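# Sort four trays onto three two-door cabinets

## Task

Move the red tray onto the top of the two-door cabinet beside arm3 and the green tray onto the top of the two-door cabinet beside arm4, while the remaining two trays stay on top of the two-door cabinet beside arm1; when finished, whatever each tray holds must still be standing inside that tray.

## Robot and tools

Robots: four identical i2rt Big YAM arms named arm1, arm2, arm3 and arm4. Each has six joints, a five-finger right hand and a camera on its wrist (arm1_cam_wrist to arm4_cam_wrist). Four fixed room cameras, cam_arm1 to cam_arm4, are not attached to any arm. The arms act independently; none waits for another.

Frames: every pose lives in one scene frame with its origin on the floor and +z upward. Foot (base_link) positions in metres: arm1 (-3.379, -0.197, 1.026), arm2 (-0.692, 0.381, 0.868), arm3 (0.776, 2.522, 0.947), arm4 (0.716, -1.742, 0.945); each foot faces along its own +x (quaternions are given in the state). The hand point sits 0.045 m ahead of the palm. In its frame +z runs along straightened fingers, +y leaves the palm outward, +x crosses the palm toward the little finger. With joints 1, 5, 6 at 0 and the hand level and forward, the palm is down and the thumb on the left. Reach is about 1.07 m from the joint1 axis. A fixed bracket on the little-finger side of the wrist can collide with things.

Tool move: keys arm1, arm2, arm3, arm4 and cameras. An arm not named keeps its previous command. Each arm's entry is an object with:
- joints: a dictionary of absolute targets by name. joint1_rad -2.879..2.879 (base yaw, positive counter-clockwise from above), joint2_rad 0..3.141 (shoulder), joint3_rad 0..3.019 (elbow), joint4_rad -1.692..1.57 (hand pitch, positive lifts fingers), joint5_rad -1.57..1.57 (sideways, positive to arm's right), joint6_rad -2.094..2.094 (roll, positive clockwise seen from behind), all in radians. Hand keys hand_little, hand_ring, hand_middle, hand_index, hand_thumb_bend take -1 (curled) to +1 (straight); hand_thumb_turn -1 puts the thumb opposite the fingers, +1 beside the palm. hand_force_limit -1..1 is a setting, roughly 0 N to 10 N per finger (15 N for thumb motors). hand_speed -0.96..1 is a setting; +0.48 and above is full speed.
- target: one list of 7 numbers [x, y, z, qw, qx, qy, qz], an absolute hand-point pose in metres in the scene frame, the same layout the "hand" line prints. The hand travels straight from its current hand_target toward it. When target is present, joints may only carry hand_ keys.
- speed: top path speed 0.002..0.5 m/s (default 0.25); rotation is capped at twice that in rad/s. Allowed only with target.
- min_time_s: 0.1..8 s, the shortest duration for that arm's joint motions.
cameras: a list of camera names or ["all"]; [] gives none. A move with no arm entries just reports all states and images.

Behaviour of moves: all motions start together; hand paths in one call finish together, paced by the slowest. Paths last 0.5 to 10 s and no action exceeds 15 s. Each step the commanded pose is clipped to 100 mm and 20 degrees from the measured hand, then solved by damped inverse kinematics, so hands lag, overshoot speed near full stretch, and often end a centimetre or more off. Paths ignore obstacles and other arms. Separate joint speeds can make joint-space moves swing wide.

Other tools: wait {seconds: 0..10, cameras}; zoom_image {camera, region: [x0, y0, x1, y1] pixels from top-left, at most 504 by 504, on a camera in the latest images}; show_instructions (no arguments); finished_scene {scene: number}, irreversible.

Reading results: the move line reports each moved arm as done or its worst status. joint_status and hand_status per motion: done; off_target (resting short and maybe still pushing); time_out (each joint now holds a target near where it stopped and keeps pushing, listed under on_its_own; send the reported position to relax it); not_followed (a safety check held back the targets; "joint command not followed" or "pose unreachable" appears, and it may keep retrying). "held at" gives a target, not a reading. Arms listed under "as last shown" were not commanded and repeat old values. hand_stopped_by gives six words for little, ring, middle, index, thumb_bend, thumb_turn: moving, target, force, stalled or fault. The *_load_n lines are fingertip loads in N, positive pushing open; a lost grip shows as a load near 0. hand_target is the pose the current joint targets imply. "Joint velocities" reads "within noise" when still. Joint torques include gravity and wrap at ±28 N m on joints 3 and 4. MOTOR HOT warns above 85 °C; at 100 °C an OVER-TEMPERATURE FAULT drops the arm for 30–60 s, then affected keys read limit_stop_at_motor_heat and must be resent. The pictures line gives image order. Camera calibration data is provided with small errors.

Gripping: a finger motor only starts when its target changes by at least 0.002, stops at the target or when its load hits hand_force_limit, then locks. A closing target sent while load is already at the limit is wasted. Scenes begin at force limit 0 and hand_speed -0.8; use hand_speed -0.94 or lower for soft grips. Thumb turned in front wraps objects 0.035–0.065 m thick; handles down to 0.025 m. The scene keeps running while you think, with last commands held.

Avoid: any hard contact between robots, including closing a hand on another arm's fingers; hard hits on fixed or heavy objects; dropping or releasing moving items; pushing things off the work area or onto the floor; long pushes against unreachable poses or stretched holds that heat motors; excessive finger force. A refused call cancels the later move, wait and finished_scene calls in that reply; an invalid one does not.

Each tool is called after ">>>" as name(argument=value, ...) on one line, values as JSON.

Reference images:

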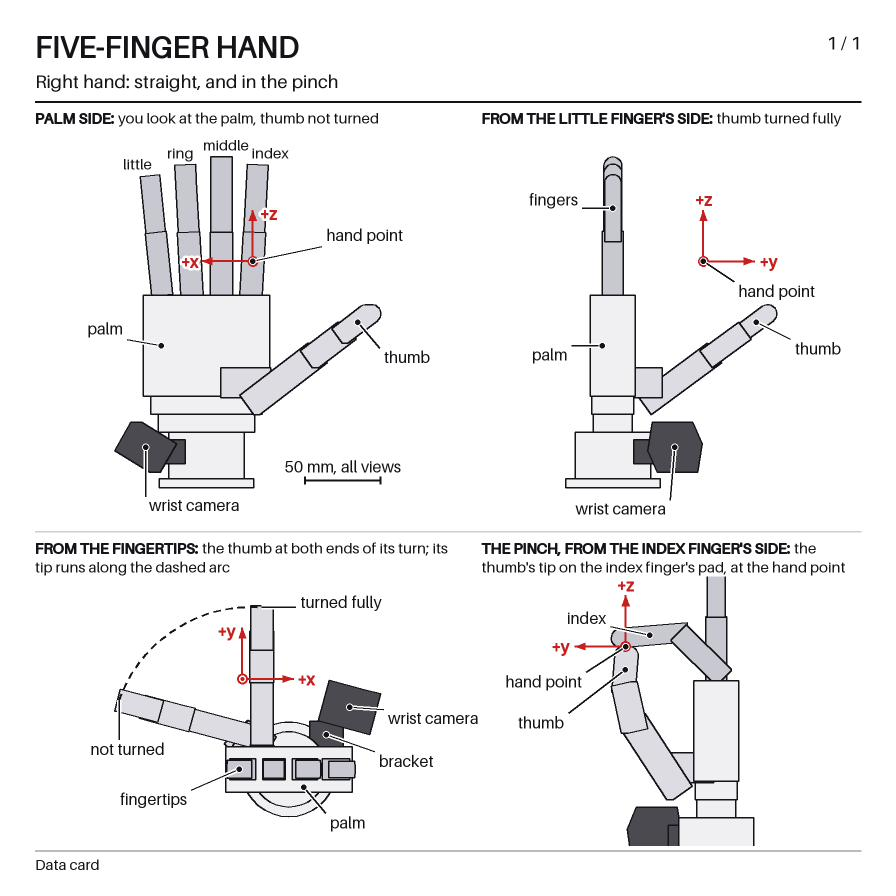

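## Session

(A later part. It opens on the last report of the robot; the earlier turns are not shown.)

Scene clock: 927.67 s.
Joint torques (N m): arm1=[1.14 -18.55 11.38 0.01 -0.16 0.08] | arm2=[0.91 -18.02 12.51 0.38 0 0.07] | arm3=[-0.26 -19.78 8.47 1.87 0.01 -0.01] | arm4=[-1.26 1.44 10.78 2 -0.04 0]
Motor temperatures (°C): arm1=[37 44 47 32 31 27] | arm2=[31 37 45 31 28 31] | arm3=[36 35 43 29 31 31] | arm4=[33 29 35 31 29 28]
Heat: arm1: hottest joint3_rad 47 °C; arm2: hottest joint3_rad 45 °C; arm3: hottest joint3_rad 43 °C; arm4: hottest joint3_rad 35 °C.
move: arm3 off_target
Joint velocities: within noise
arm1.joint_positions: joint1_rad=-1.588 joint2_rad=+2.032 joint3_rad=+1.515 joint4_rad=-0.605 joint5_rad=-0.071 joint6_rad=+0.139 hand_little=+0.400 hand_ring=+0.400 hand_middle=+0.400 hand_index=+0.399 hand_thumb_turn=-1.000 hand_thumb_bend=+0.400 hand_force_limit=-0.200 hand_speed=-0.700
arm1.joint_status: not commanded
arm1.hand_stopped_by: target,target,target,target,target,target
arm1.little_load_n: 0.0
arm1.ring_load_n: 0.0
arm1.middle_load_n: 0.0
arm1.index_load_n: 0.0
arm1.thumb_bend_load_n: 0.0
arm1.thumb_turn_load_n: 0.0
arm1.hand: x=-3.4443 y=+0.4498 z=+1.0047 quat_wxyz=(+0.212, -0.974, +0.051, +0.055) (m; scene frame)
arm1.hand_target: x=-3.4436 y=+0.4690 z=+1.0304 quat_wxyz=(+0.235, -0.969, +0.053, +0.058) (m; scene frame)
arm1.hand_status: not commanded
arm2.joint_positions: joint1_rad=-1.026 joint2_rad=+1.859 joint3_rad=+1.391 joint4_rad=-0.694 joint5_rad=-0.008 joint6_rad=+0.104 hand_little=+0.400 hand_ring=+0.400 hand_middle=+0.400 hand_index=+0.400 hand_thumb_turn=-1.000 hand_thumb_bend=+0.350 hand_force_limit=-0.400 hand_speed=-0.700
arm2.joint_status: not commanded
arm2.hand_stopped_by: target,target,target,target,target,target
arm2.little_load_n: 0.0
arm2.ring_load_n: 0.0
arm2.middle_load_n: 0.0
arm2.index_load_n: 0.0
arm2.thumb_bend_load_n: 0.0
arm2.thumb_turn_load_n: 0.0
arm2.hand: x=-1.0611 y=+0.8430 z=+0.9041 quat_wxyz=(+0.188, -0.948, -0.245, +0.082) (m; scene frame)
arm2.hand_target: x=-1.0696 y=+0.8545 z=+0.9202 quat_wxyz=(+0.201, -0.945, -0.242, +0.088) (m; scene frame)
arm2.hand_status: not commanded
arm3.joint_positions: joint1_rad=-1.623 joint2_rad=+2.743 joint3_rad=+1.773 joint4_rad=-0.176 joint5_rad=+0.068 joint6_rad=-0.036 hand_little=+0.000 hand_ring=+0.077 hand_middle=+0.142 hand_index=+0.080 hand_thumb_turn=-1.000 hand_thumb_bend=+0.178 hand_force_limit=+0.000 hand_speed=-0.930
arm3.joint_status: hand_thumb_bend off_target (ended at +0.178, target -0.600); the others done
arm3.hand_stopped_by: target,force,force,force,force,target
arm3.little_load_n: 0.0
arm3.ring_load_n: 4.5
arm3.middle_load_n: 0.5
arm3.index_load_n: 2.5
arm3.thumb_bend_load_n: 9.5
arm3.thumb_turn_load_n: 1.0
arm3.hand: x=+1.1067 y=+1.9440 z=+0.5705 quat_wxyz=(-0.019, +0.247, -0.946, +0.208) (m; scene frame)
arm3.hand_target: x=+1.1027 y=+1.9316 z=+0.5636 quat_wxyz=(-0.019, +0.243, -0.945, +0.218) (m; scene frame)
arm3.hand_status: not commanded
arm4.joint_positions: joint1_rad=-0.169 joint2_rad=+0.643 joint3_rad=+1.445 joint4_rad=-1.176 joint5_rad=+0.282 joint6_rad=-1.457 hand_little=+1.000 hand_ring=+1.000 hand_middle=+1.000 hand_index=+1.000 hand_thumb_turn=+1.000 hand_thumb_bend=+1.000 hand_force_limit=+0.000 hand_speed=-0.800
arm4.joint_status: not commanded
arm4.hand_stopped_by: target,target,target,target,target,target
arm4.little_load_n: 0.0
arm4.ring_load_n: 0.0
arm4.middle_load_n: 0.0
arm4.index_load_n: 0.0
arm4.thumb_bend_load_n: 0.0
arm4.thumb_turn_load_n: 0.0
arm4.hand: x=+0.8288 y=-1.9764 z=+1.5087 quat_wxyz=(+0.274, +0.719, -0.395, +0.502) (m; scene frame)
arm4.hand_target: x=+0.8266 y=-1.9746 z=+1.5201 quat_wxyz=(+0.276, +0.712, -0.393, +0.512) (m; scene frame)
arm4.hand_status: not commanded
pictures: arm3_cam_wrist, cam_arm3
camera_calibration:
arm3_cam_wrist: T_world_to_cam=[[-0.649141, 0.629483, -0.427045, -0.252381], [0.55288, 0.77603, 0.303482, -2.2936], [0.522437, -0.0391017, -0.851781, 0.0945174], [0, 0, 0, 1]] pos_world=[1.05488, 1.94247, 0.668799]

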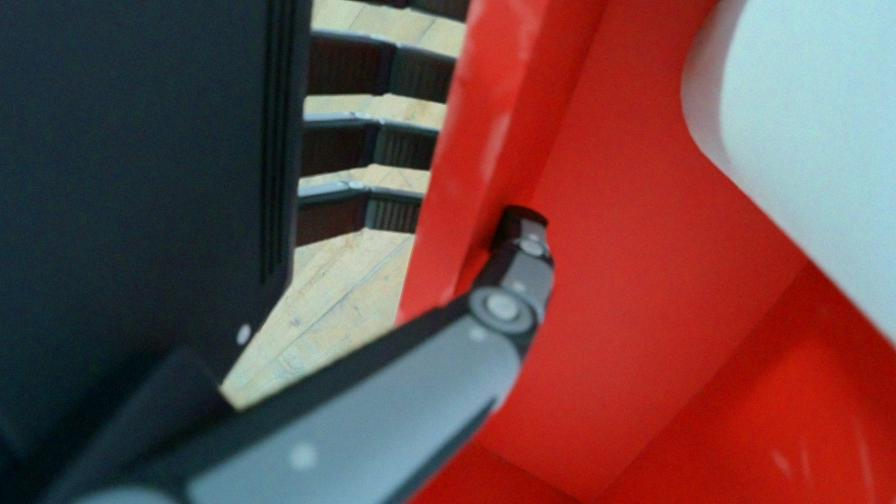

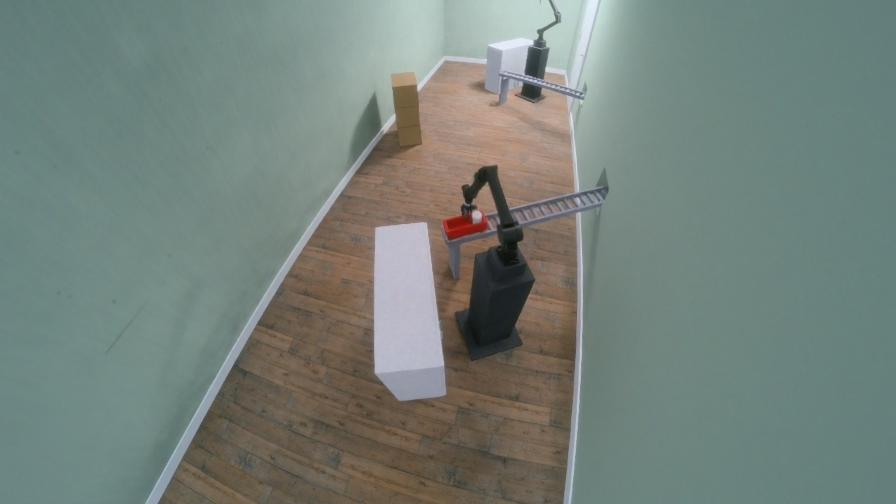

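>>> move(arm3={"joints": {"hand_speed": -0.93, "hand_force_limit": -0.4, "hand_middle": -0.2, "hand_ring": 0.15}})

>>> move(arm3={"target": [1.113, 1.917, 0.65, 0.0192, -0.2433, 0.9449, -0.2181], "speed": 0.06}, cameras=["arm3_cam_wrist","cam_arm3"])

>>> zoom_image(camera="cam_arm3", region=[400, 160, 520, 260])

Scene clock: 944.67 s.
Joint torques (N m): arm1=[1.14 -18.61 11.38 0.01 -0.16 0.09] | arm2=[0.38 -18.2 12.57 0.35 0.05 0.05] | arm3=[-0.26 -19.78 8.47 1.85 0.01 -0.01] | arm4=[-1.55 1.32 10.77 1.98 -0.05 -0.01]
Motor temperatures (°C): arm1=[37 44 48 32 31 27] | arm2=[31 38 46 31 28 31] | arm3=[36 37 43 29 31 31] | arm4=[33 29 35 31 29 28]
Heat: arm1: hottest joint3_rad 48 °C; arm2: hottest joint3_rad 46 °C; arm3: hottest joint3_rad 43 °C; arm4: hottest joint3_rad 35 °C.
move: arm3 off_target
Joint velocities: within noise
arm1, arm2, arm4: as last shown
arm3.joint_positions: joint1_rad=-1.623 joint2_rad=+2.743 joint3_rad=+1.773 joint4_rad=-0.176 joint5_rad=+0.068 joint6_rad=-0.036 hand_little=+0.000 hand_ring=+0.150 hand_middle=+0.137 hand_index=+0.080 hand_thumb_turn=-1.000 hand_thumb_bend=+0.178 hand_force_limit=-0.400 hand_speed=-0.930
arm3.joint_status: hand_middle off_target (ended at +0.137, target -0.200); the others done
arm3.hand_stopped_by: target,target,force,force,force,target
arm3.little_load_n: 0.0
arm3.ring_load_n: 0.0
arm3.middle_load_n: 5.5
arm3.index_load_n: 2.5
arm3.thumb_bend_load_n: 9.5
arm3.thumb_turn_load_n: 1.0
arm3.hand: x=+1.1067 y=+1.9440 z=+0.5705 quat_wxyz=(-0.019, +0.247, -0.946, +0.208) (m; scene frame)
arm3.hand_target: x=+1.1027 y=+1.9316 z=+0.5636 quat_wxyz=(-0.019, +0.243, -0.945, +0.218) (m; scene frame)
arm3.hand_status: not commanded
pictures: none

Scene clock: 947.00 s.
Joint torques (N m): arm1=[1.14 -18.55 11.38 -0.01 -0.16 0.08] | arm2=[1.26 -17.85 12.46 0.46 0.02 0.07] | arm3=[0.09 -25.11 6.42 0.5 0.1 0.04] | arm4=[-1.32 1.55 10.82 2 -0.02 -0.01]
Motor temperatures (°C): arm1=[37 44 48 32 31 27] | arm2=[31 38 46 31 28 31] | arm3=[36 37 43 29 31 31] | arm4=[33 29 35 31 29 28]
Heat: arm1: hottest joint3_rad 48 °C; arm2: hottest joint3_rad 46 °C; arm3: hottest joint3_rad 43 °C; arm4: hottest joint3_rad 35 °C.
move: arm3 off_target
Joint velocities: within noise
arm1, arm2, arm4: as last shown
arm1.ring_load_n: -0.5
arm3.joint_positions: joint1_rad=-1.623 joint2_rad=+2.649 joint3_rad=+1.753 joint4_rad=-0.258 joint5_rad=+0.068 joint6_rad=-0.036 hand_little=+0.000 hand_ring=+0.150 hand_middle=+0.138 hand_index=+0.080 hand_thumb_turn=-1.000 hand_thumb_bend=+0.179 hand_force_limit=-0.400 hand_speed=-0.930
arm3.joint_status: not commanded
arm3.hand_stopped_by: target,target,force,force,force,target
arm3.little_load_n: 0.0
arm3.ring_load_n: 0.0
arm3.middle_load_n: 8.5
arm3.index_load_n: 3.5
arm3.thumb_bend_load_n: 13.5
arm3.thumb_turn_load_n: 0.0
arm3.hand: x=+1.1111 y=+1.9341 z=+0.6211 quat_wxyz=(-0.018, +0.248, -0.947, +0.203) (m; scene frame)
arm3.hand_target: x=+1.1129 y=+1.9170 z=+0.6493 quat_wxyz=(-0.019, +0.243, -0.945, +0.218) (m; scene frame)
arm3.hand_status: off_target (0.034 m and 1.8 deg from the pose sent, 0.084 m and 1.3 deg at the start)
pictures: arm3_cam_wrist, cam_arm3
camera_calibration:
arm3_cam_wrist: T_world_to_cam=[[-0.650778, 0.633047, -0.419213, -0.231631], [0.554411, 0.773434, 0.307292, -2.30286], [0.518764, -0.0324373, -0.854302, 0.127649], [0, 0, 0, 1]] pos_world=[1.05977, 1.93188, 0.719599]

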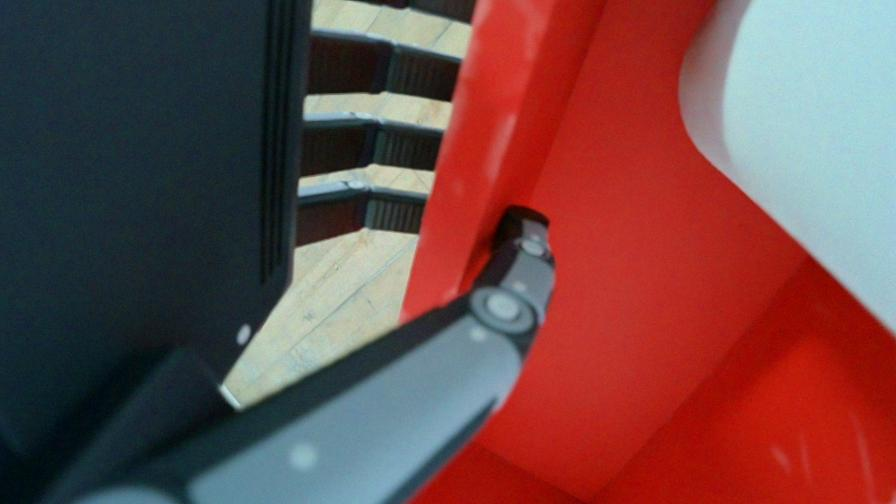

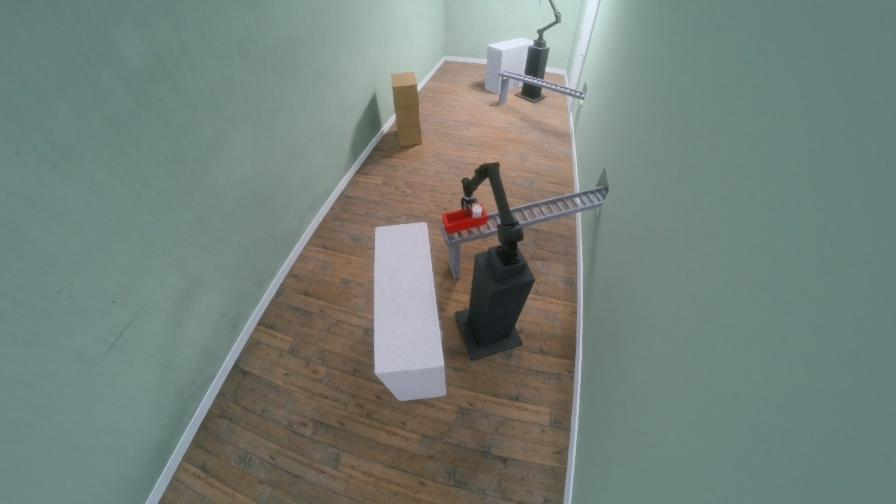

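Scaled by 4.200 from the camera's 896x504 image, which has a finer 1280x720 frame.

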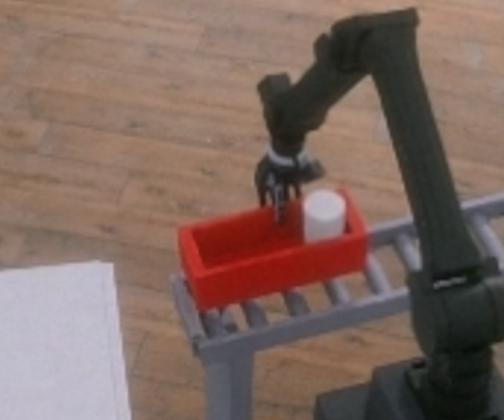

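>>> move(arm3={"target": [1.1, 1.96, 1.0, 0.0523, -0.2362, 0.9473, -0.21], "speed": 0.12}, cameras=["cam_arm3"])

>>> zoom_image(camera="cam_arm3", region=[400, 130, 520, 230])

Scene clock: 961.80 s.
Joint torques (N m): arm1=[1.14 -18.55 11.4 0.02 -0.16 0.08] | arm2=[0.79 -18.08 12.6 0.36 0.04 0.06] | arm3=[-0.15 -21.54 13.16 0.39 -0.17 0.19] | arm4=[-1.49 1.44 10.81 2.03 -0.01 -0.02]
Motor temperatures (°C): arm1=[37 44 48 32 31 27] | arm2=[31 38 46 31 28 31] | arm3=[36 39 42 29 31 31] | arm4=[33 29 35 31 29 28]
Heat: arm1: hottest joint3_rad 48 °C; arm2: hottest joint3_rad 46 °C; arm3: hottest joint3_rad 42 °C; arm4: hottest joint3_rad 35 °C.
move: arm3 off_target
Joint velocities: within noise
arm1, arm2, arm4: as last shown
arm1.ring_load_n: 0.0
arm2.thumb_bend_load_n: -0.5
arm3.joint_positions: joint1_rad=-1.623 joint2_rad=+1.990 joint3_rad=+1.560 joint4_rad=-0.764 joint5_rad=+0.008 joint6_rad=-0.025 hand_little=+0.000 hand_ring=+0.150 hand_middle=+0.138 hand_index=+0.080 hand_thumb_turn=-1.000 hand_thumb_bend=+0.179 hand_force_limit=-0.400 hand_speed=-0.930
arm3.joint_status: not commanded
arm3.hand_stopped_by: target,target,force,force,force,target
arm3.little_load_n: 0.0
arm3.ring_load_n: 0.0
arm3.middle_load_n: 9.0
arm3.index_load_n: 3.0
arm3.thumb_bend_load_n: 13.0
arm3.thumb_turn_load_n: -0.5
arm3.hand: x=+1.0961 y=+1.9814 z=+0.9595 quat_wxyz=(-0.043, +0.249, -0.951, +0.178) (m; scene frame)
arm3.hand_target: x=+1.0992 y=+1.9613 z=+1.0000 quat_wxyz=(-0.052, +0.236, -0.947, +0.210) (m; scene frame)
arm3.hand_status: off_target (0.046 m and 4.1 deg from the pose sent, 0.380 m and 4.2 deg at the start)
pictures: cam_arm3

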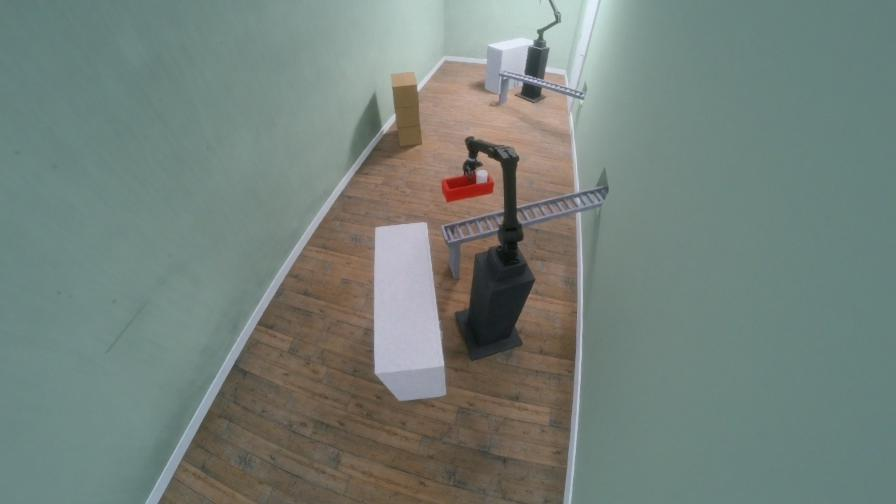

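Scaled by 4.200 from the camera's 896x504 image, which has a finer 1280x720 frame.

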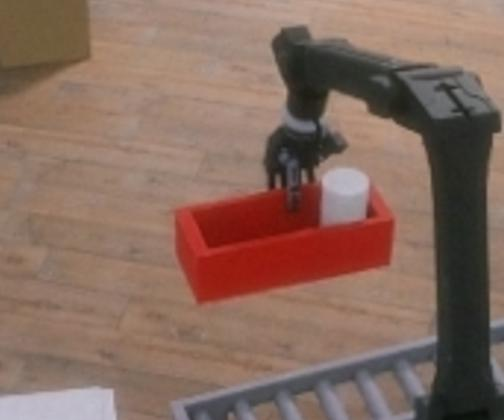

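>>> move(arm3={"target": [1.325, 2.738, 1.0, 0.1775, -0.8008, 0.5585, -0.1238], "speed": 0.16}, cameras=["cam_arm3","arm3_cam_wrist"])

>>> zoom_image(camera="cam_arm3", region=[350, 180, 500, 380])

Scene clock: 969.20 s.
Joint torques (N m): arm1=[1.14 -18.61 11.38 -0.01 -0.16 0.08] | arm2=[1.2 -17.96 12.6 0.29 0.06 0.07] | arm3=[0.91 -16.5 15.46 0.43 -0.09 -0.04] | arm4=[-1.49 1.49 10.84 1.92 -0.04 -0.01]
Motor temperatures (°C): arm1=[37 44 48 32 31 27] | arm2=[31 38 46 31 28 31] | arm3=[36 39 43 29 31 31] | arm4=[33 29 35 31 29 28]
Heat: arm1: hottest joint3_rad 48 °C; arm2: hottest joint3_rad 46 °C; arm3: hottest joint3_rad 43 °C; arm4: hottest joint3_rad 35 °C.
move: arm3 off_target
Joint velocities: within noise
arm1, arm2, arm4: as last shown
arm2.thumb_bend_load_n: 0.0
arm3.joint_positions: joint1_rad=-0.220 joint2_rad=+1.839 joint3_rad=+1.326 joint4_rad=-0.694 joint5_rad=-0.001 joint6_rad=-0.017 hand_little=+0.000 hand_ring=+0.150 hand_middle=+0.138 hand_index=+0.080 hand_thumb_turn=-1.000 hand_thumb_bend=+0.179 hand_force_limit=-0.400 hand_speed=-0.930
arm3.joint_status: not commanded
arm3.hand_stopped_by: target,target,force,force,force,target
arm3.little_load_n: 0.0
arm3.ring_load_n: 0.0
arm3.middle_load_n: 8.5
arm3.index_load_n: 3.0
arm3.thumb_bend_load_n: 13.0
arm3.thumb_turn_load_n: 0.0
arm3.hand: x=+1.2966 y=+2.7275 z=+0.9701 quat_wxyz=(-0.153, +0.802, -0.567, +0.105) (m; scene frame)
arm3.hand_target: x=+1.3231 y=+2.7373 z=+1.0008 quat_wxyz=(-0.178, +0.801, -0.559, +0.124) (m; scene frame)
arm3.hand_status: off_target (0.043 m and 3.7 deg from the pose sent, 0.791 m and 81.0 deg at the start)
pictures: arm3_cam_wrist, cam_arm3
camera_calibration:
arm3_cam_wrist: T_world_to_cam=[[-0.750265, -0.519739, -0.408626, 2.7961], [-0.657679, 0.649856, 0.38098, -1.28932], [0.0675376, 0.55458, -0.829385, -0.68476], [0, 0, 0, 1]] pos_world=[1.2961, 2.67087, 1.06583]

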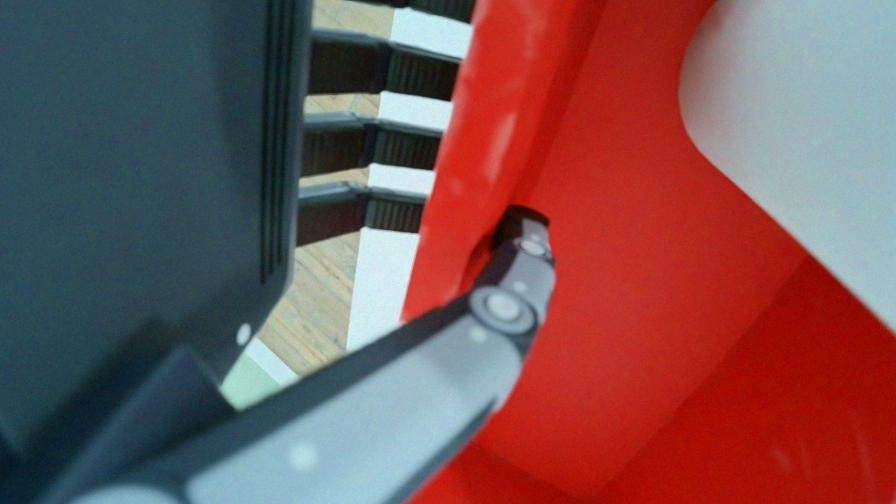

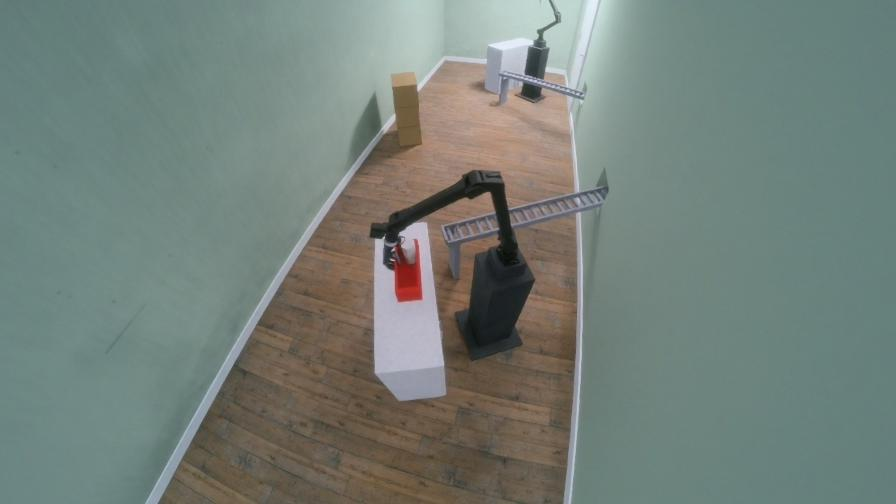

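Scaled by 2.520 from the camera's 896x504 image, which has a finer 1280x720 frame.

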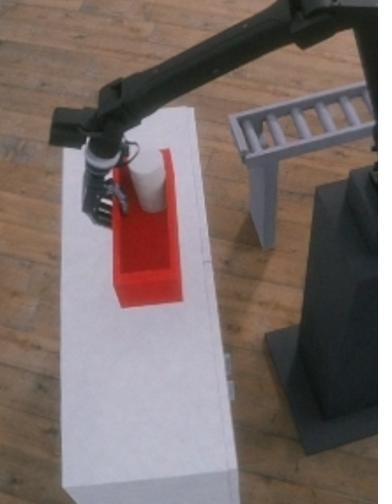

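>>> move(arm3={"target": [1.315, 2.734, 0.865, 0.1775, -0.8008, 0.5585, -0.1238], "speed": 0.1}, cameras=["cam_arm3"])

>>> zoom_image(camera="cam_arm3", region=[350, 180, 500, 380])

Scene clock: 972.57 s.
Joint torques (N m): arm1=[1.14 -18.55 11.4 0.01 -0.16 0.09] | arm2=[0.56 -18.08 12.44 0.28 0.03 0.06] | arm3=[0.67 -17.9 7.8 1.59 -0.15 -0.06] | arm4=[-1.38 1.08 10.78 1.98 -0.04 -0.01]
Motor temperatures (°C): arm1=[37 44 48 32 31 27] | arm2=[31 38 46 31 28 31] | arm3=[36 39 43 29 31 31] | arm4=[33 29 35 31 29 28]
Heat: arm1: hottest joint3_rad 48 °C; arm2: hottest joint3_rad 46 °C; arm3: hottest joint3_rad 43 °C; arm4: hottest joint3_rad 35 °C.
move: arm3 off_target
Joint velocities: within noise
arm1, arm2, arm4: as last shown
arm3.joint_positions: joint1_rad=-0.220 joint2_rad=+2.023 joint3_rad=+1.250 joint4_rad=-0.399 joint5_rad=-0.001 joint6_rad=-0.019 hand_little=+0.000 hand_ring=+0.150 hand_middle=+0.138 hand_index=+0.080 hand_thumb_turn=-1.000 hand_thumb_bend=+0.179 hand_force_limit=-0.400 hand_speed=-0.930
arm3.joint_status: not commanded
arm3.hand_stopped_by: target,target,force,force,force,target
arm3.little_load_n: 0.0
arm3.ring_load_n: 0.0
arm3.middle_load_n: 9.0
arm3.index_load_n: 3.0
arm3.thumb_bend_load_n: 13.5
arm3.thumb_turn_load_n: 0.0
arm3.hand: x=+1.3074 y=+2.7322 z=+0.8561 quat_wxyz=(-0.166, +0.800, -0.565, +0.115) (m; scene frame)
arm3.hand_target: x=+1.3149 y=+2.7339 z=+0.8650 quat_wxyz=(-0.177, +0.801, -0.559, +0.124) (m; scene frame)
arm3.hand_status: off_target (0.012 m and 1.8 deg from the pose sent, 0.107 m and 3.7 deg at the start)
pictures: cam_arm3

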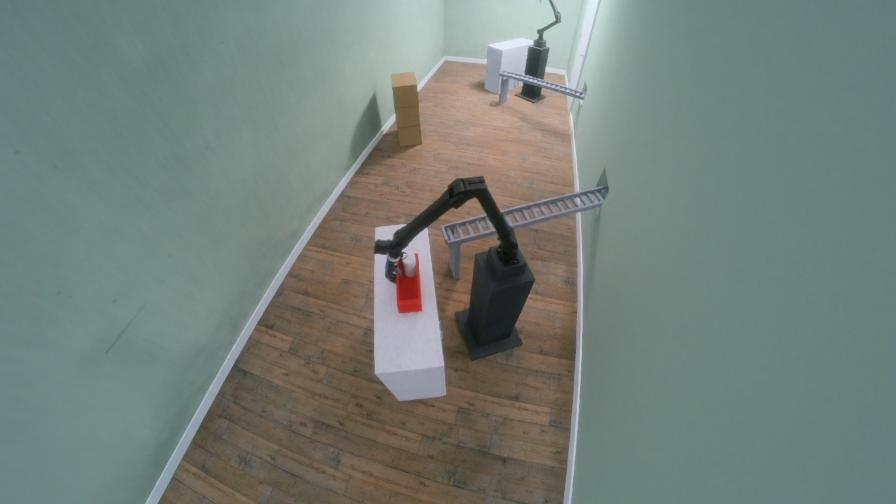

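Scaled by 2.520 from the camera's 896x504 image, which has a finer 1280x720 frame.

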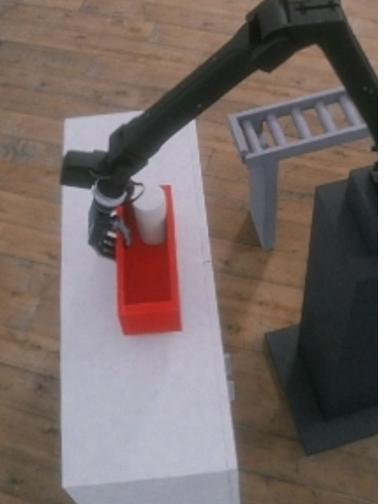

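>>> move(arm3={"target": [1.313, 2.733, 0.838, 0.1775, -0.8008, 0.5585, -0.1238], "speed": 0.04})

>>> move(arm3={"target": [1.313, 2.733, 0.822, 0.1775, -0.8008, 0.5585, -0.1238], "speed": 0.03}, cameras=["cam_arm3"])

>>> zoom_image(camera="cam_arm3", region=[350, 180, 500, 380])

Scene clock: 975.43 s.
Joint torques (N m): arm1=[1.14 -18.61 11.38 0.02 -0.16 0.09] | arm2=[0.79 -18.14 12.56 0.36 0.01 0.07] | arm3=[0.56 -17.85 7.25 1.68 -0.17 -0.06] | arm4=[-1.38 1.14 10.86 1.85 -0.03 -0.04]
Motor temperatures (°C): arm1=[37 44 48 32 31 27] | arm2=[31 38 46 31 28 31] | arm3=[36 38 43 29 31 31] | arm4=[33 29 35 31 29 28]
Heat: arm1: hottest joint3_rad 48 °C; arm2: hottest joint3_rad 46 °C; arm3: hottest joint3_rad 43 °C; arm4: hottest joint3_rad 35 °C.
move: arm3 done
Joint velocities: within noise
arm1, arm2, arm4: as last shown
arm3.joint_positions: joint1_rad=-0.220 joint2_rad=+2.066 joint3_rad=+1.237 joint4_rad=-0.340 joint5_rad=-0.001 joint6_rad=-0.020 hand_little=+0.000 hand_ring=+0.150 hand_middle=+0.138 hand_index=+0.080 hand_thumb_turn=-1.000 hand_thumb_bend=+0.179 hand_force_limit=-0.400 hand_speed=-0.930
arm3.joint_status: not commanded
arm3.hand_stopped_by: target,target,force,force,force,target
arm3.little_load_n: 0.0
arm3.ring_load_n: 0.0
arm3.middle_load_n: 8.0
arm3.index_load_n: 3.5
arm3.thumb_bend_load_n: 11.5
arm3.thumb_turn_load_n: 0.5
arm3.hand: x=+1.3062 y=+2.7320 z=+0.8316 quat_wxyz=(-0.168, +0.800, -0.564, +0.116) (m; scene frame)
arm3.hand_target: x=+1.3130 y=+2.7330 z=+0.8381 quat_wxyz=(-0.177, +0.801, -0.559, +0.124) (m; scene frame)
arm3.hand_status: done (0.009 m and 1.6 deg from the pose sent, 0.019 m and 1.8 deg at the start)
pictures: none

Scene clock: 976.47 s.
Joint torques (N m): arm1=[1.14 -18.61 11.38 0.01 -0.16 0.09] | arm2=[0.85 -17.49 12.62 0.42 0.03 0.06] | arm3=[0.56 -15.91 7.05 2.04 -0.16 -0.05] | arm4=[-1.38 1.32 10.78 2.02 -0.03 -0.02]
Motor temperatures (°C): arm1=[37 44 48 32 31 27] | arm2=[31 38 46 31 28 31] | arm3=[36 38 43 29 31 31] | arm4=[33 29 35 31 29 28]
Heat: arm1: hottest joint3_rad 48 °C; arm2: hottest joint3_rad 46 °C; arm3: hottest joint3_rad 43 °C; arm4: hottest joint3_rad 35 °C.
move: arm3 done
Joint velocities: within noise
arm1, arm2, arm4: as last shown
arm1.little_load_n: -0.5
arm3.joint_positions: joint1_rad=-0.220 joint2_rad=+2.070 joint3_rad=+1.237 joint4_rad=-0.315 joint5_rad=-0.001 joint6_rad=-0.021 hand_little=+0.000 hand_ring=+0.150 hand_middle=+0.138 hand_index=+0.080 hand_thumb_turn=-1.000 hand_thumb_bend=+0.178 hand_force_limit=-0.400 hand_speed=-0.930
arm3.joint_status: not commanded
arm3.hand_stopped_by: target,target,force,force,force,target
arm3.little_load_n: 0.0
arm3.ring_load_n: 0.0
arm3.middle_load_n: 4.0
arm3.index_load_n: 1.5
arm3.thumb_bend_load_n: 5.0
arm3.thumb_turn_load_n: 0.0
arm3.hand: x=+1.3115 y=+2.7338 z=+0.8304 quat_wxyz=(-0.176, +0.799, -0.562, +0.122) (m; scene frame)
arm3.hand_target: x=+1.3129 y=+2.7329 z=+0.8222 quat_wxyz=(-0.177, +0.801, -0.558, +0.124) (m; scene frame)
arm3.hand_status: done (0.009 m and 0.6 deg from the pose sent, 0.012 m and 1.6 deg at the start)
arm4.thumb_bend_load_n: -0.5
pictures: cam_arm3

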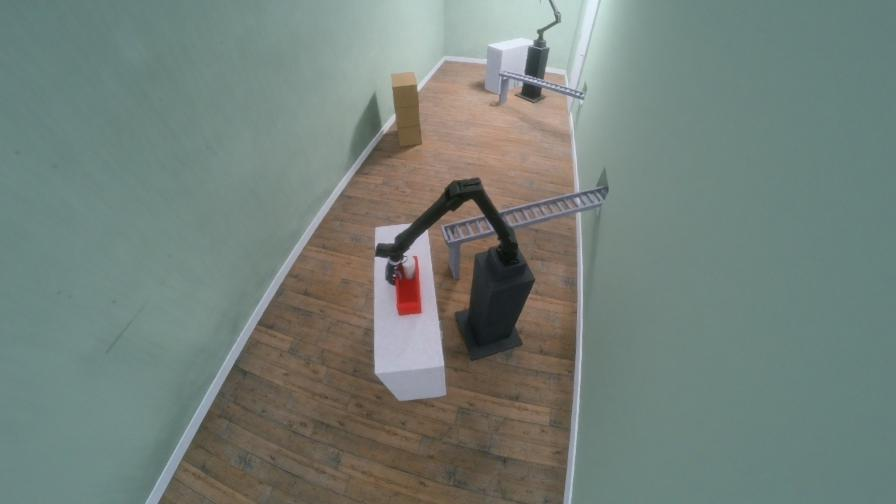

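Scaled by 2.520 from the camera's 896x504 image, which has a finer 1280x720 frame.

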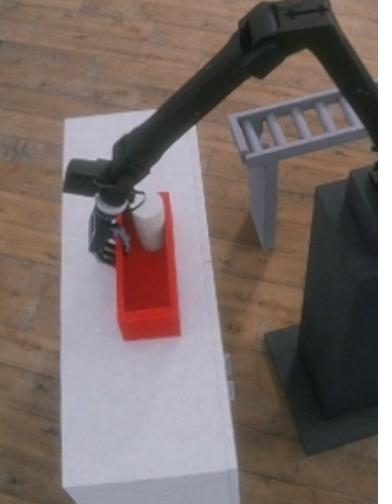

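>>> move(arm3={"target": [1.313, 2.733, 0.812, 0.1775, -0.8008, 0.5585, -0.1238], "speed": 0.03})

>>> move(arm3={"joints": {"hand_speed": -0.85, "hand_thumb_bend": 0.45}}, cameras=["cam_arm3","arm3_cam_wrist"])

Scene clock: 978.30 s.
Joint torques (N m): arm1=[1.14 -18.55 11.4 0.01 -0.16 0.09] | arm2=[0.67 -18.32 12.52 0.27 0.02 0.09] | arm3=[0.56 -14.8 6.86 2.24 -0.16 -0.04] | arm4=[-1.44 1.32 10.85 1.96 -0.03 -0.03]
Motor temperatures (°C): arm1=[37 44 48 32 31 27] | arm2=[31 38 46 31 28 31] | arm3=[36 38 43 29 31 31] | arm4=[33 29 35 31 29 28]
Heat: arm1: hottest joint3_rad 48 °C; arm2: hottest joint3_rad 46 °C; arm3: hottest joint3_rad 43 °C; arm4: hottest joint3_rad 35 °C.
move: arm3 off_target
Joint velocities: within noise
arm1.joint_positions: joint1_rad=-1.588 joint2_rad=+2.032 joint3_rad=+1.515 joint4_rad=-0.605 joint5_rad=-0.071 joint6_rad=+0.139 hand_little=+0.400 hand_ring=+0.400 hand_middle=+0.400 hand_index=+0.399 hand_thumb_turn=-1.000 hand_thumb_bend=+0.400 hand_force_limit=-0.200 hand_speed=-0.700
arm1.joint_status: not commanded
arm1.hand_stopped_by: target,target,target,target,target,target
arm1.little_load_n: 0.0
arm1.ring_load_n: 0.0
arm1.middle_load_n: 0.0
arm1.index_load_n: 0.0
arm1.thumb_bend_load_n: 0.0
arm1.thumb_turn_load_n: 0.0
arm1.hand: x=-3.4443 y=+0.4498 z=+1.0047 quat_wxyz=(+0.212, -0.974, +0.051, +0.055) (m; scene frame)
arm1.hand_target: x=-3.4436 y=+0.4690 z=+1.0304 quat_wxyz=(+0.235, -0.969, +0.053, +0.058) (m; scene frame)
arm1.hand_status: not commanded
arm2.joint_positions: joint1_rad=-1.026 joint2_rad=+1.859 joint3_rad=+1.391 joint4_rad=-0.694 joint5_rad=-0.008 joint6_rad=+0.104 hand_little=+0.400 hand_ring=+0.400 hand_middle=+0.400 hand_index=+0.400 hand_thumb_turn=-1.000 hand_thumb_bend=+0.350 hand_force_limit=-0.400 hand_speed=-0.700
arm2.joint_status: not commanded
arm2.hand_stopped_by: target,target,target,target,target,target
arm2.little_load_n: 0.0
arm2.ring_load_n: 0.0
arm2.middle_load_n: 0.0
arm2.index_load_n: 0.0
arm2.thumb_bend_load_n: 0.0
arm2.thumb_turn_load_n: 0.0
arm2.hand: x=-1.0611 y=+0.8430 z=+0.9041 quat_wxyz=(+0.188, -0.948, -0.245, +0.082) (m; scene frame)
arm2.hand_target: x=-1.0696 y=+0.8545 z=+0.9202 quat_wxyz=(+0.201, -0.945, -0.242, +0.088) (m; scene frame)
arm2.hand_status: not commanded
arm3.joint_positions: joint1_rad=-0.220 joint2_rad=+2.073 joint3_rad=+1.237 joint4_rad=-0.297 joint5_rad=-0.001 joint6_rad=-0.023 hand_little=+0.000 hand_ring=+0.150 hand_middle=+0.137 hand_index=+0.079 hand_thumb_turn=-1.000 hand_thumb_bend=+0.177 hand_force_limit=-0.400 hand_speed=-0.930
arm3.joint_status: not commanded
arm3.hand_stopped_by: target,target,force,force,force,target
arm3.little_load_n: 0.0
arm3.ring_load_n: 0.0
arm3.middle_load_n: 0.5
arm3.index_load_n: 0.0
arm3.thumb_bend_load_n: 3.0
arm3.thumb_turn_load_n: 0.5
arm3.hand: x=+1.3152 y=+2.7350 z=+0.8299 quat_wxyz=(-0.181, +0.798, -0.561, +0.127) (m; scene frame)
arm3.hand_target: x=+1.3124 y=+2.7328 z=+0.8125 quat_wxyz=(-0.177, +0.801, -0.559, +0.124) (m; scene frame)
arm3.hand_status: off_target (0.018 m and 0.7 deg from the pose sent, 0.018 m and 0.6 deg at the start)
arm4.joint_positions: joint1_rad=-0.169 joint2_rad=+0.643 joint3_rad=+1.445 joint4_rad=-1.176 joint5_rad=+0.282 joint6_rad=-1.457 hand_little=+1.000 hand_ring=+1.000 hand_middle=+1.000 hand_index=+1.000 hand_thumb_turn=+1.000 hand_thumb_bend=+1.000 hand_force_limit=+0.000 hand_speed=-0.800
arm4.joint_status: not commanded
arm4.hand_stopped_by: target,target,target,target,target,target
arm4.little_load_n: 0.0
arm4.ring_load_n: 0.0
arm4.middle_load_n: 0.0
arm4.index_load_n: 0.0
arm4.thumb_bend_load_n: 0.0
arm4.thumb_turn_load_n: 0.0
arm4.hand: x=+0.8288 y=-1.9764 z=+1.5087 quat_wxyz=(+0.274, +0.719, -0.395, +0.502) (m; scene frame)
arm4.hand_target: x=+0.8266 y=-1.9746 z=+1.5201 quat_wxyz=(+0.276, +0.712, -0.393, +0.512) (m; scene frame)
arm4.hand_status: not commanded
pictures: none

Scene clock: 980.07 s.
Joint torques (N m): arm1=[1.08 -18.55 11.38 0.02 -0.16 0.08] | arm2=[0.56 -17.79 12.6 0.49 0.01 0.07] | arm3=[0.56 -15.74 6.79 1.74 -0.16 -0.04] | arm4=[-1.38 1.44 10.84 2.02 0.01 -0.02]
Motor temperatures (°C): arm1=[37 44 48 32 31 27] | arm2=[31 38 47 31 28 31] | arm3=[36 38 42 29 31 31] | arm4=[33 29 35 31 29 28]
Heat: arm1: hottest joint3_rad 48 °C; arm2: hottest joint3_rad 47 °C; arm3: hottest joint3_rad 42 °C; arm4: hottest joint3_rad 35 °C.
move: arm3 done
Joint velocities: within noise
arm1, arm2, arm4: as last shown
arm3.joint_positions: joint1_rad=-0.220 joint2_rad=+2.085 joint3_rad=+1.237 joint4_rad=-0.286 joint5_rad=-0.001 joint6_rad=-0.023 hand_little=+0.000 hand_ring=+0.150 hand_middle=+0.137 hand_index=+0.079 hand_thumb_turn=-1.000 hand_thumb_bend=+0.450 hand_force_limit=-0.400 hand_speed=-0.850
arm3.joint_status: all done
arm3.hand_stopped_by: target,target,force,force,target,target
arm3.little_load_n: 0.5
arm3.ring_load_n: 0.0
arm3.middle_load_n: 0.0
arm3.index_load_n: 0.0
arm3.thumb_bend_load_n: 0.0
arm3.thumb_turn_load_n: 0.0
arm3.hand: x=+1.3152 y=+2.7351 z=+0.8240 quat_wxyz=(-0.181, +0.798, -0.561, +0.126) (m; scene frame)
arm3.hand_target: x=+1.3124 y=+2.7328 z=+0.8124 quat_wxyz=(-0.177, +0.801, -0.559, +0.124) (m; scene frame)
arm3.hand_status: not commanded
pictures: arm3_cam_wrist, cam_arm3
camera_calibration:
arm3_cam_wrist: T_world_to_cam=[[-0.717488, -0.513481, -0.470689, 2.74528], [-0.685854, 0.638839, 0.348553, -1.13254], [0.121719, 0.572906, -0.810532, -0.948381], [0, 0, 0, 1]] pos_world=[1.30838, 2.67649, 0.918226]

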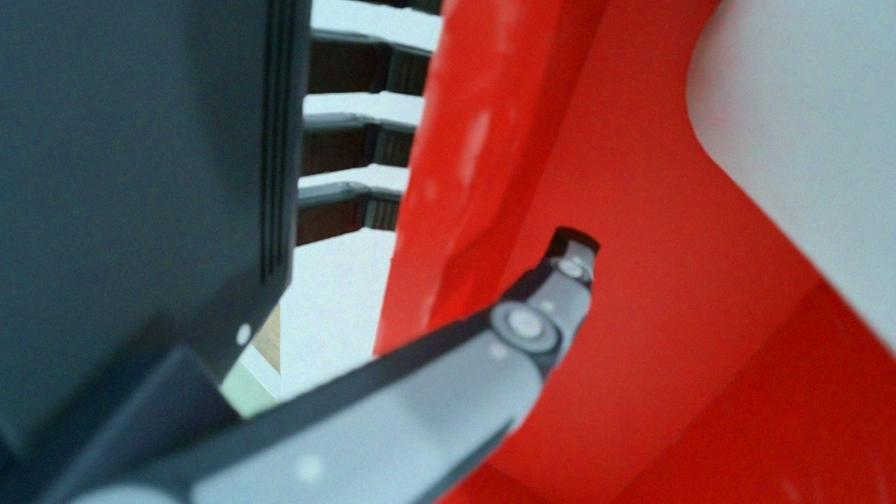

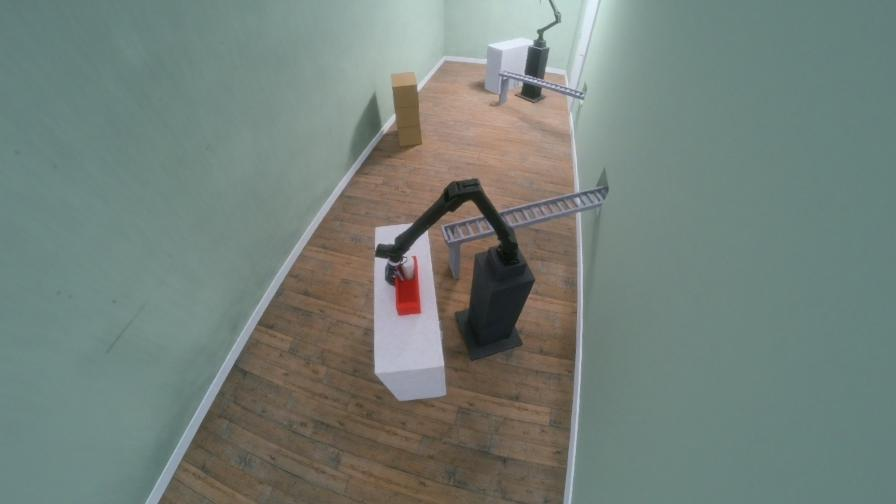

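>>> move(arm3={"joints": {"hand_speed": -0.5, "hand_index": 0.6, "hand_middle": 0.6, "hand_ring": 0.6, "hand_little": 0.6}})

>>> move(arm3={"target": [1.345, 2.745, 0.98, 0.1775, -0.8008, 0.5585, -0.1238], "speed": 0.12}, cameras=["cam_arm3","arm3_cam_wrist"])

>>> zoom_image(camera="cam_arm3", region=[350, 180, 500, 380])

Scene clock: 982.73 s.
Joint torques (N m): arm1=[1.2 -18.55 11.38 -0.01 -0.16 0.09] | arm2=[0.5 -17.49 12.6 0.43 0.03 0.05] | arm3=[0.56 -15.74 6.79 1.76 -0.16 -0.04] | arm4=[-1.03 1.26 10.73 2.11 -0.02 -0.03]
Motor temperatures (°C): arm1=[37 44 48 32 31 27] | arm2=[31 38 47 31 28 31] | arm3=[36 38 42 29 31 31] | arm4=[33 29 35 31 29 28]
Heat: arm1: hottest joint3_rad 48 °C; arm2: hottest joint3_rad 47 °C; arm3: hottest joint3_rad 42 °C; arm4: hottest joint3_rad 35 °C.
move: arm3 done
Joint velocities: within noise
arm1, arm2, arm4: as last shown
arm1.middle_load_n: -0.5
arm3.joint_positions: joint1_rad=-0.220 joint2_rad=+2.085 joint3_rad=+1.237 joint4_rad=-0.286 joint5_rad=-0.001 joint6_rad=-0.023 hand_little=+0.600 hand_ring=+0.600 hand_middle=+0.600 hand_index=+0.600 hand_thumb_turn=-1.000 hand_thumb_bend=+0.450 hand_force_limit=-0.400 hand_speed=-0.500
arm3.joint_status: all done
arm3.hand_stopped_by: target,target,target,target,target,target
arm3.little_load_n: 0.0
arm3.ring_load_n: 0.0
arm3.middle_load_n: 0.0
arm3.index_load_n: 0.0
arm3.thumb_bend_load_n: 0.0
arm3.thumb_turn_load_n: 0.5
arm3.hand: x=+1.3152 y=+2.7351 z=+0.8240 quat_wxyz=(-0.181, +0.798, -0.561, +0.126) (m; scene frame)
arm3.hand_target: x=+1.3124 y=+2.7328 z=+0.8124 quat_wxyz=(-0.177, +0.801, -0.559, +0.124) (m; scene frame)
arm3.hand_status: not commanded
pictures: none

Scene clock: 984.97 s.
Joint torques (N m): arm1=[1.14 -18.61 11.38 0.01 -0.16 0.09] | arm2=[0.79 -17.73 12.53 0.34 0.01 0.1] | arm3=[0.91 -17.26 13.23 0.65 -0.07 0.01] | arm4=[-1.26 0.85 10.77 2.03 -0.04 -0.01]
Motor temperatures (°C): arm1=[37 44 48 32 31 27] | arm2=[31 38 47 31 28 31] | arm3=[36 38 42 29 31 31] | arm4=[33 29 35 31 29 28]
Heat: arm1: hottest joint3_rad 48 °C; arm2: hottest joint3_rad 47 °C; arm3: hottest joint3_rad 42 °C; arm4: hottest joint3_rad 35 °C.
move: arm3 off_target
Joint velocities: within noise
arm1, arm2, arm4: as last shown
arm1.middle_load_n: 0.0
arm3.joint_positions: joint1_rad=-0.220 joint2_rad=+1.910 joint3_rad=+1.406 joint4_rad=-0.676 joint5_rad=-0.001 joint6_rad=-0.023 hand_little=+0.600 hand_ring=+0.600 hand_middle=+0.600 hand_index=+0.600 hand_thumb_turn=-1.000 hand_thumb_bend=+0.450 hand_force_limit=-0.400 hand_speed=-0.500
arm3.joint_status: not commanded
arm3.hand_stopped_by: target,target,target,target,target,target
arm3.little_load_n: 0.0
arm3.ring_load_n: 0.0
arm3.middle_load_n: 0.0
arm3.index_load_n: 0.0
arm3.thumb_bend_load_n: 0.0
arm3.thumb_turn_load_n: 0.0
arm3.hand: x=+1.3280 y=+2.7379 z=+0.9617 quat_wxyz=(-0.163, +0.802, -0.564, +0.113) (m; scene frame)
arm3.hand_target: x=+1.3443 y=+2.7447 z=+0.9803 quat_wxyz=(-0.178, +0.801, -0.558, +0.124) (m; scene frame)
arm3.hand_status: off_target (0.026 m and 2.1 deg from the pose sent, 0.159 m and 0.7 deg at the start)
pictures: arm3_cam_wrist, cam_arm3
camera_calibration:
arm3_cam_wrist: T_world_to_cam=[[-0.736822, -0.520404, -0.431593, 2.82773], [-0.670592, 0.643762, 0.368614, -1.22656], [0.0860153, 0.561026, -0.823317, -0.747738], [0, 0, 0, 1]] pos_world=[1.32533, 2.68067, 1.05693]

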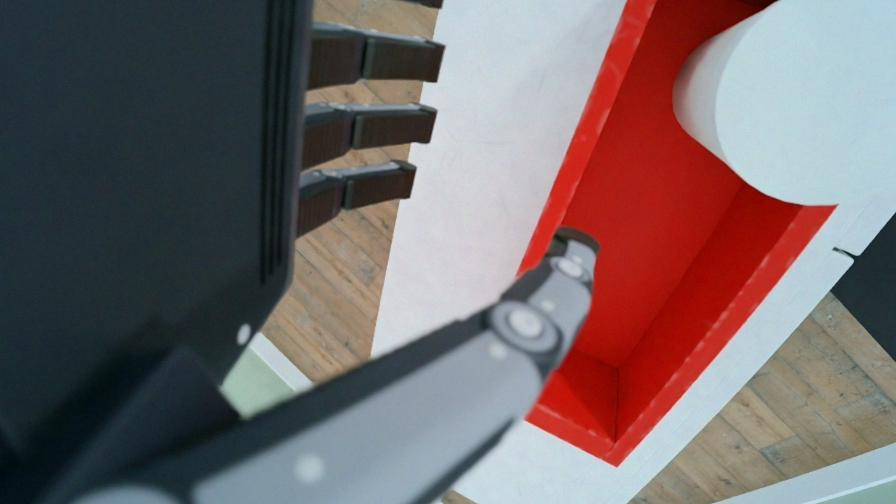

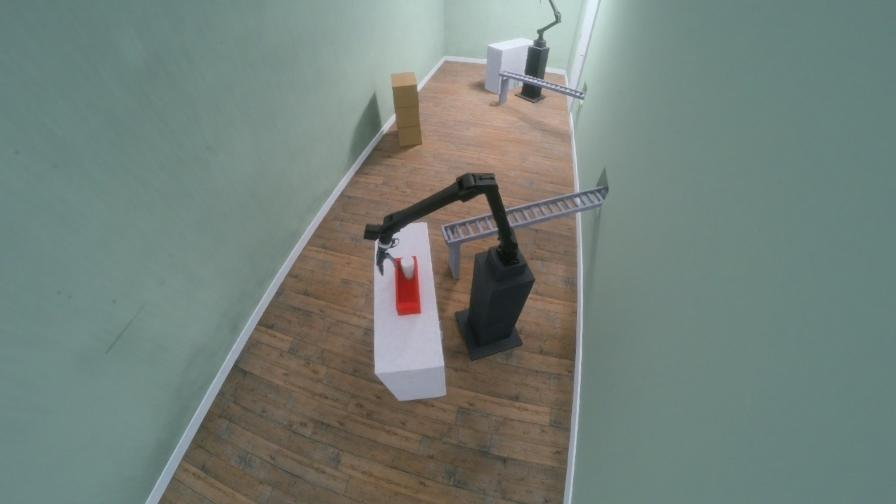

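Scaled by 2.520 from the camera's 896x504 image, which has a finer 1280x720 frame.

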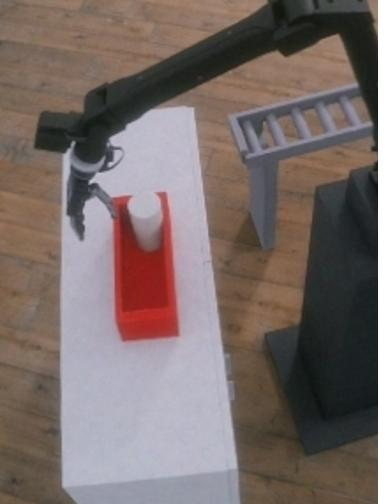

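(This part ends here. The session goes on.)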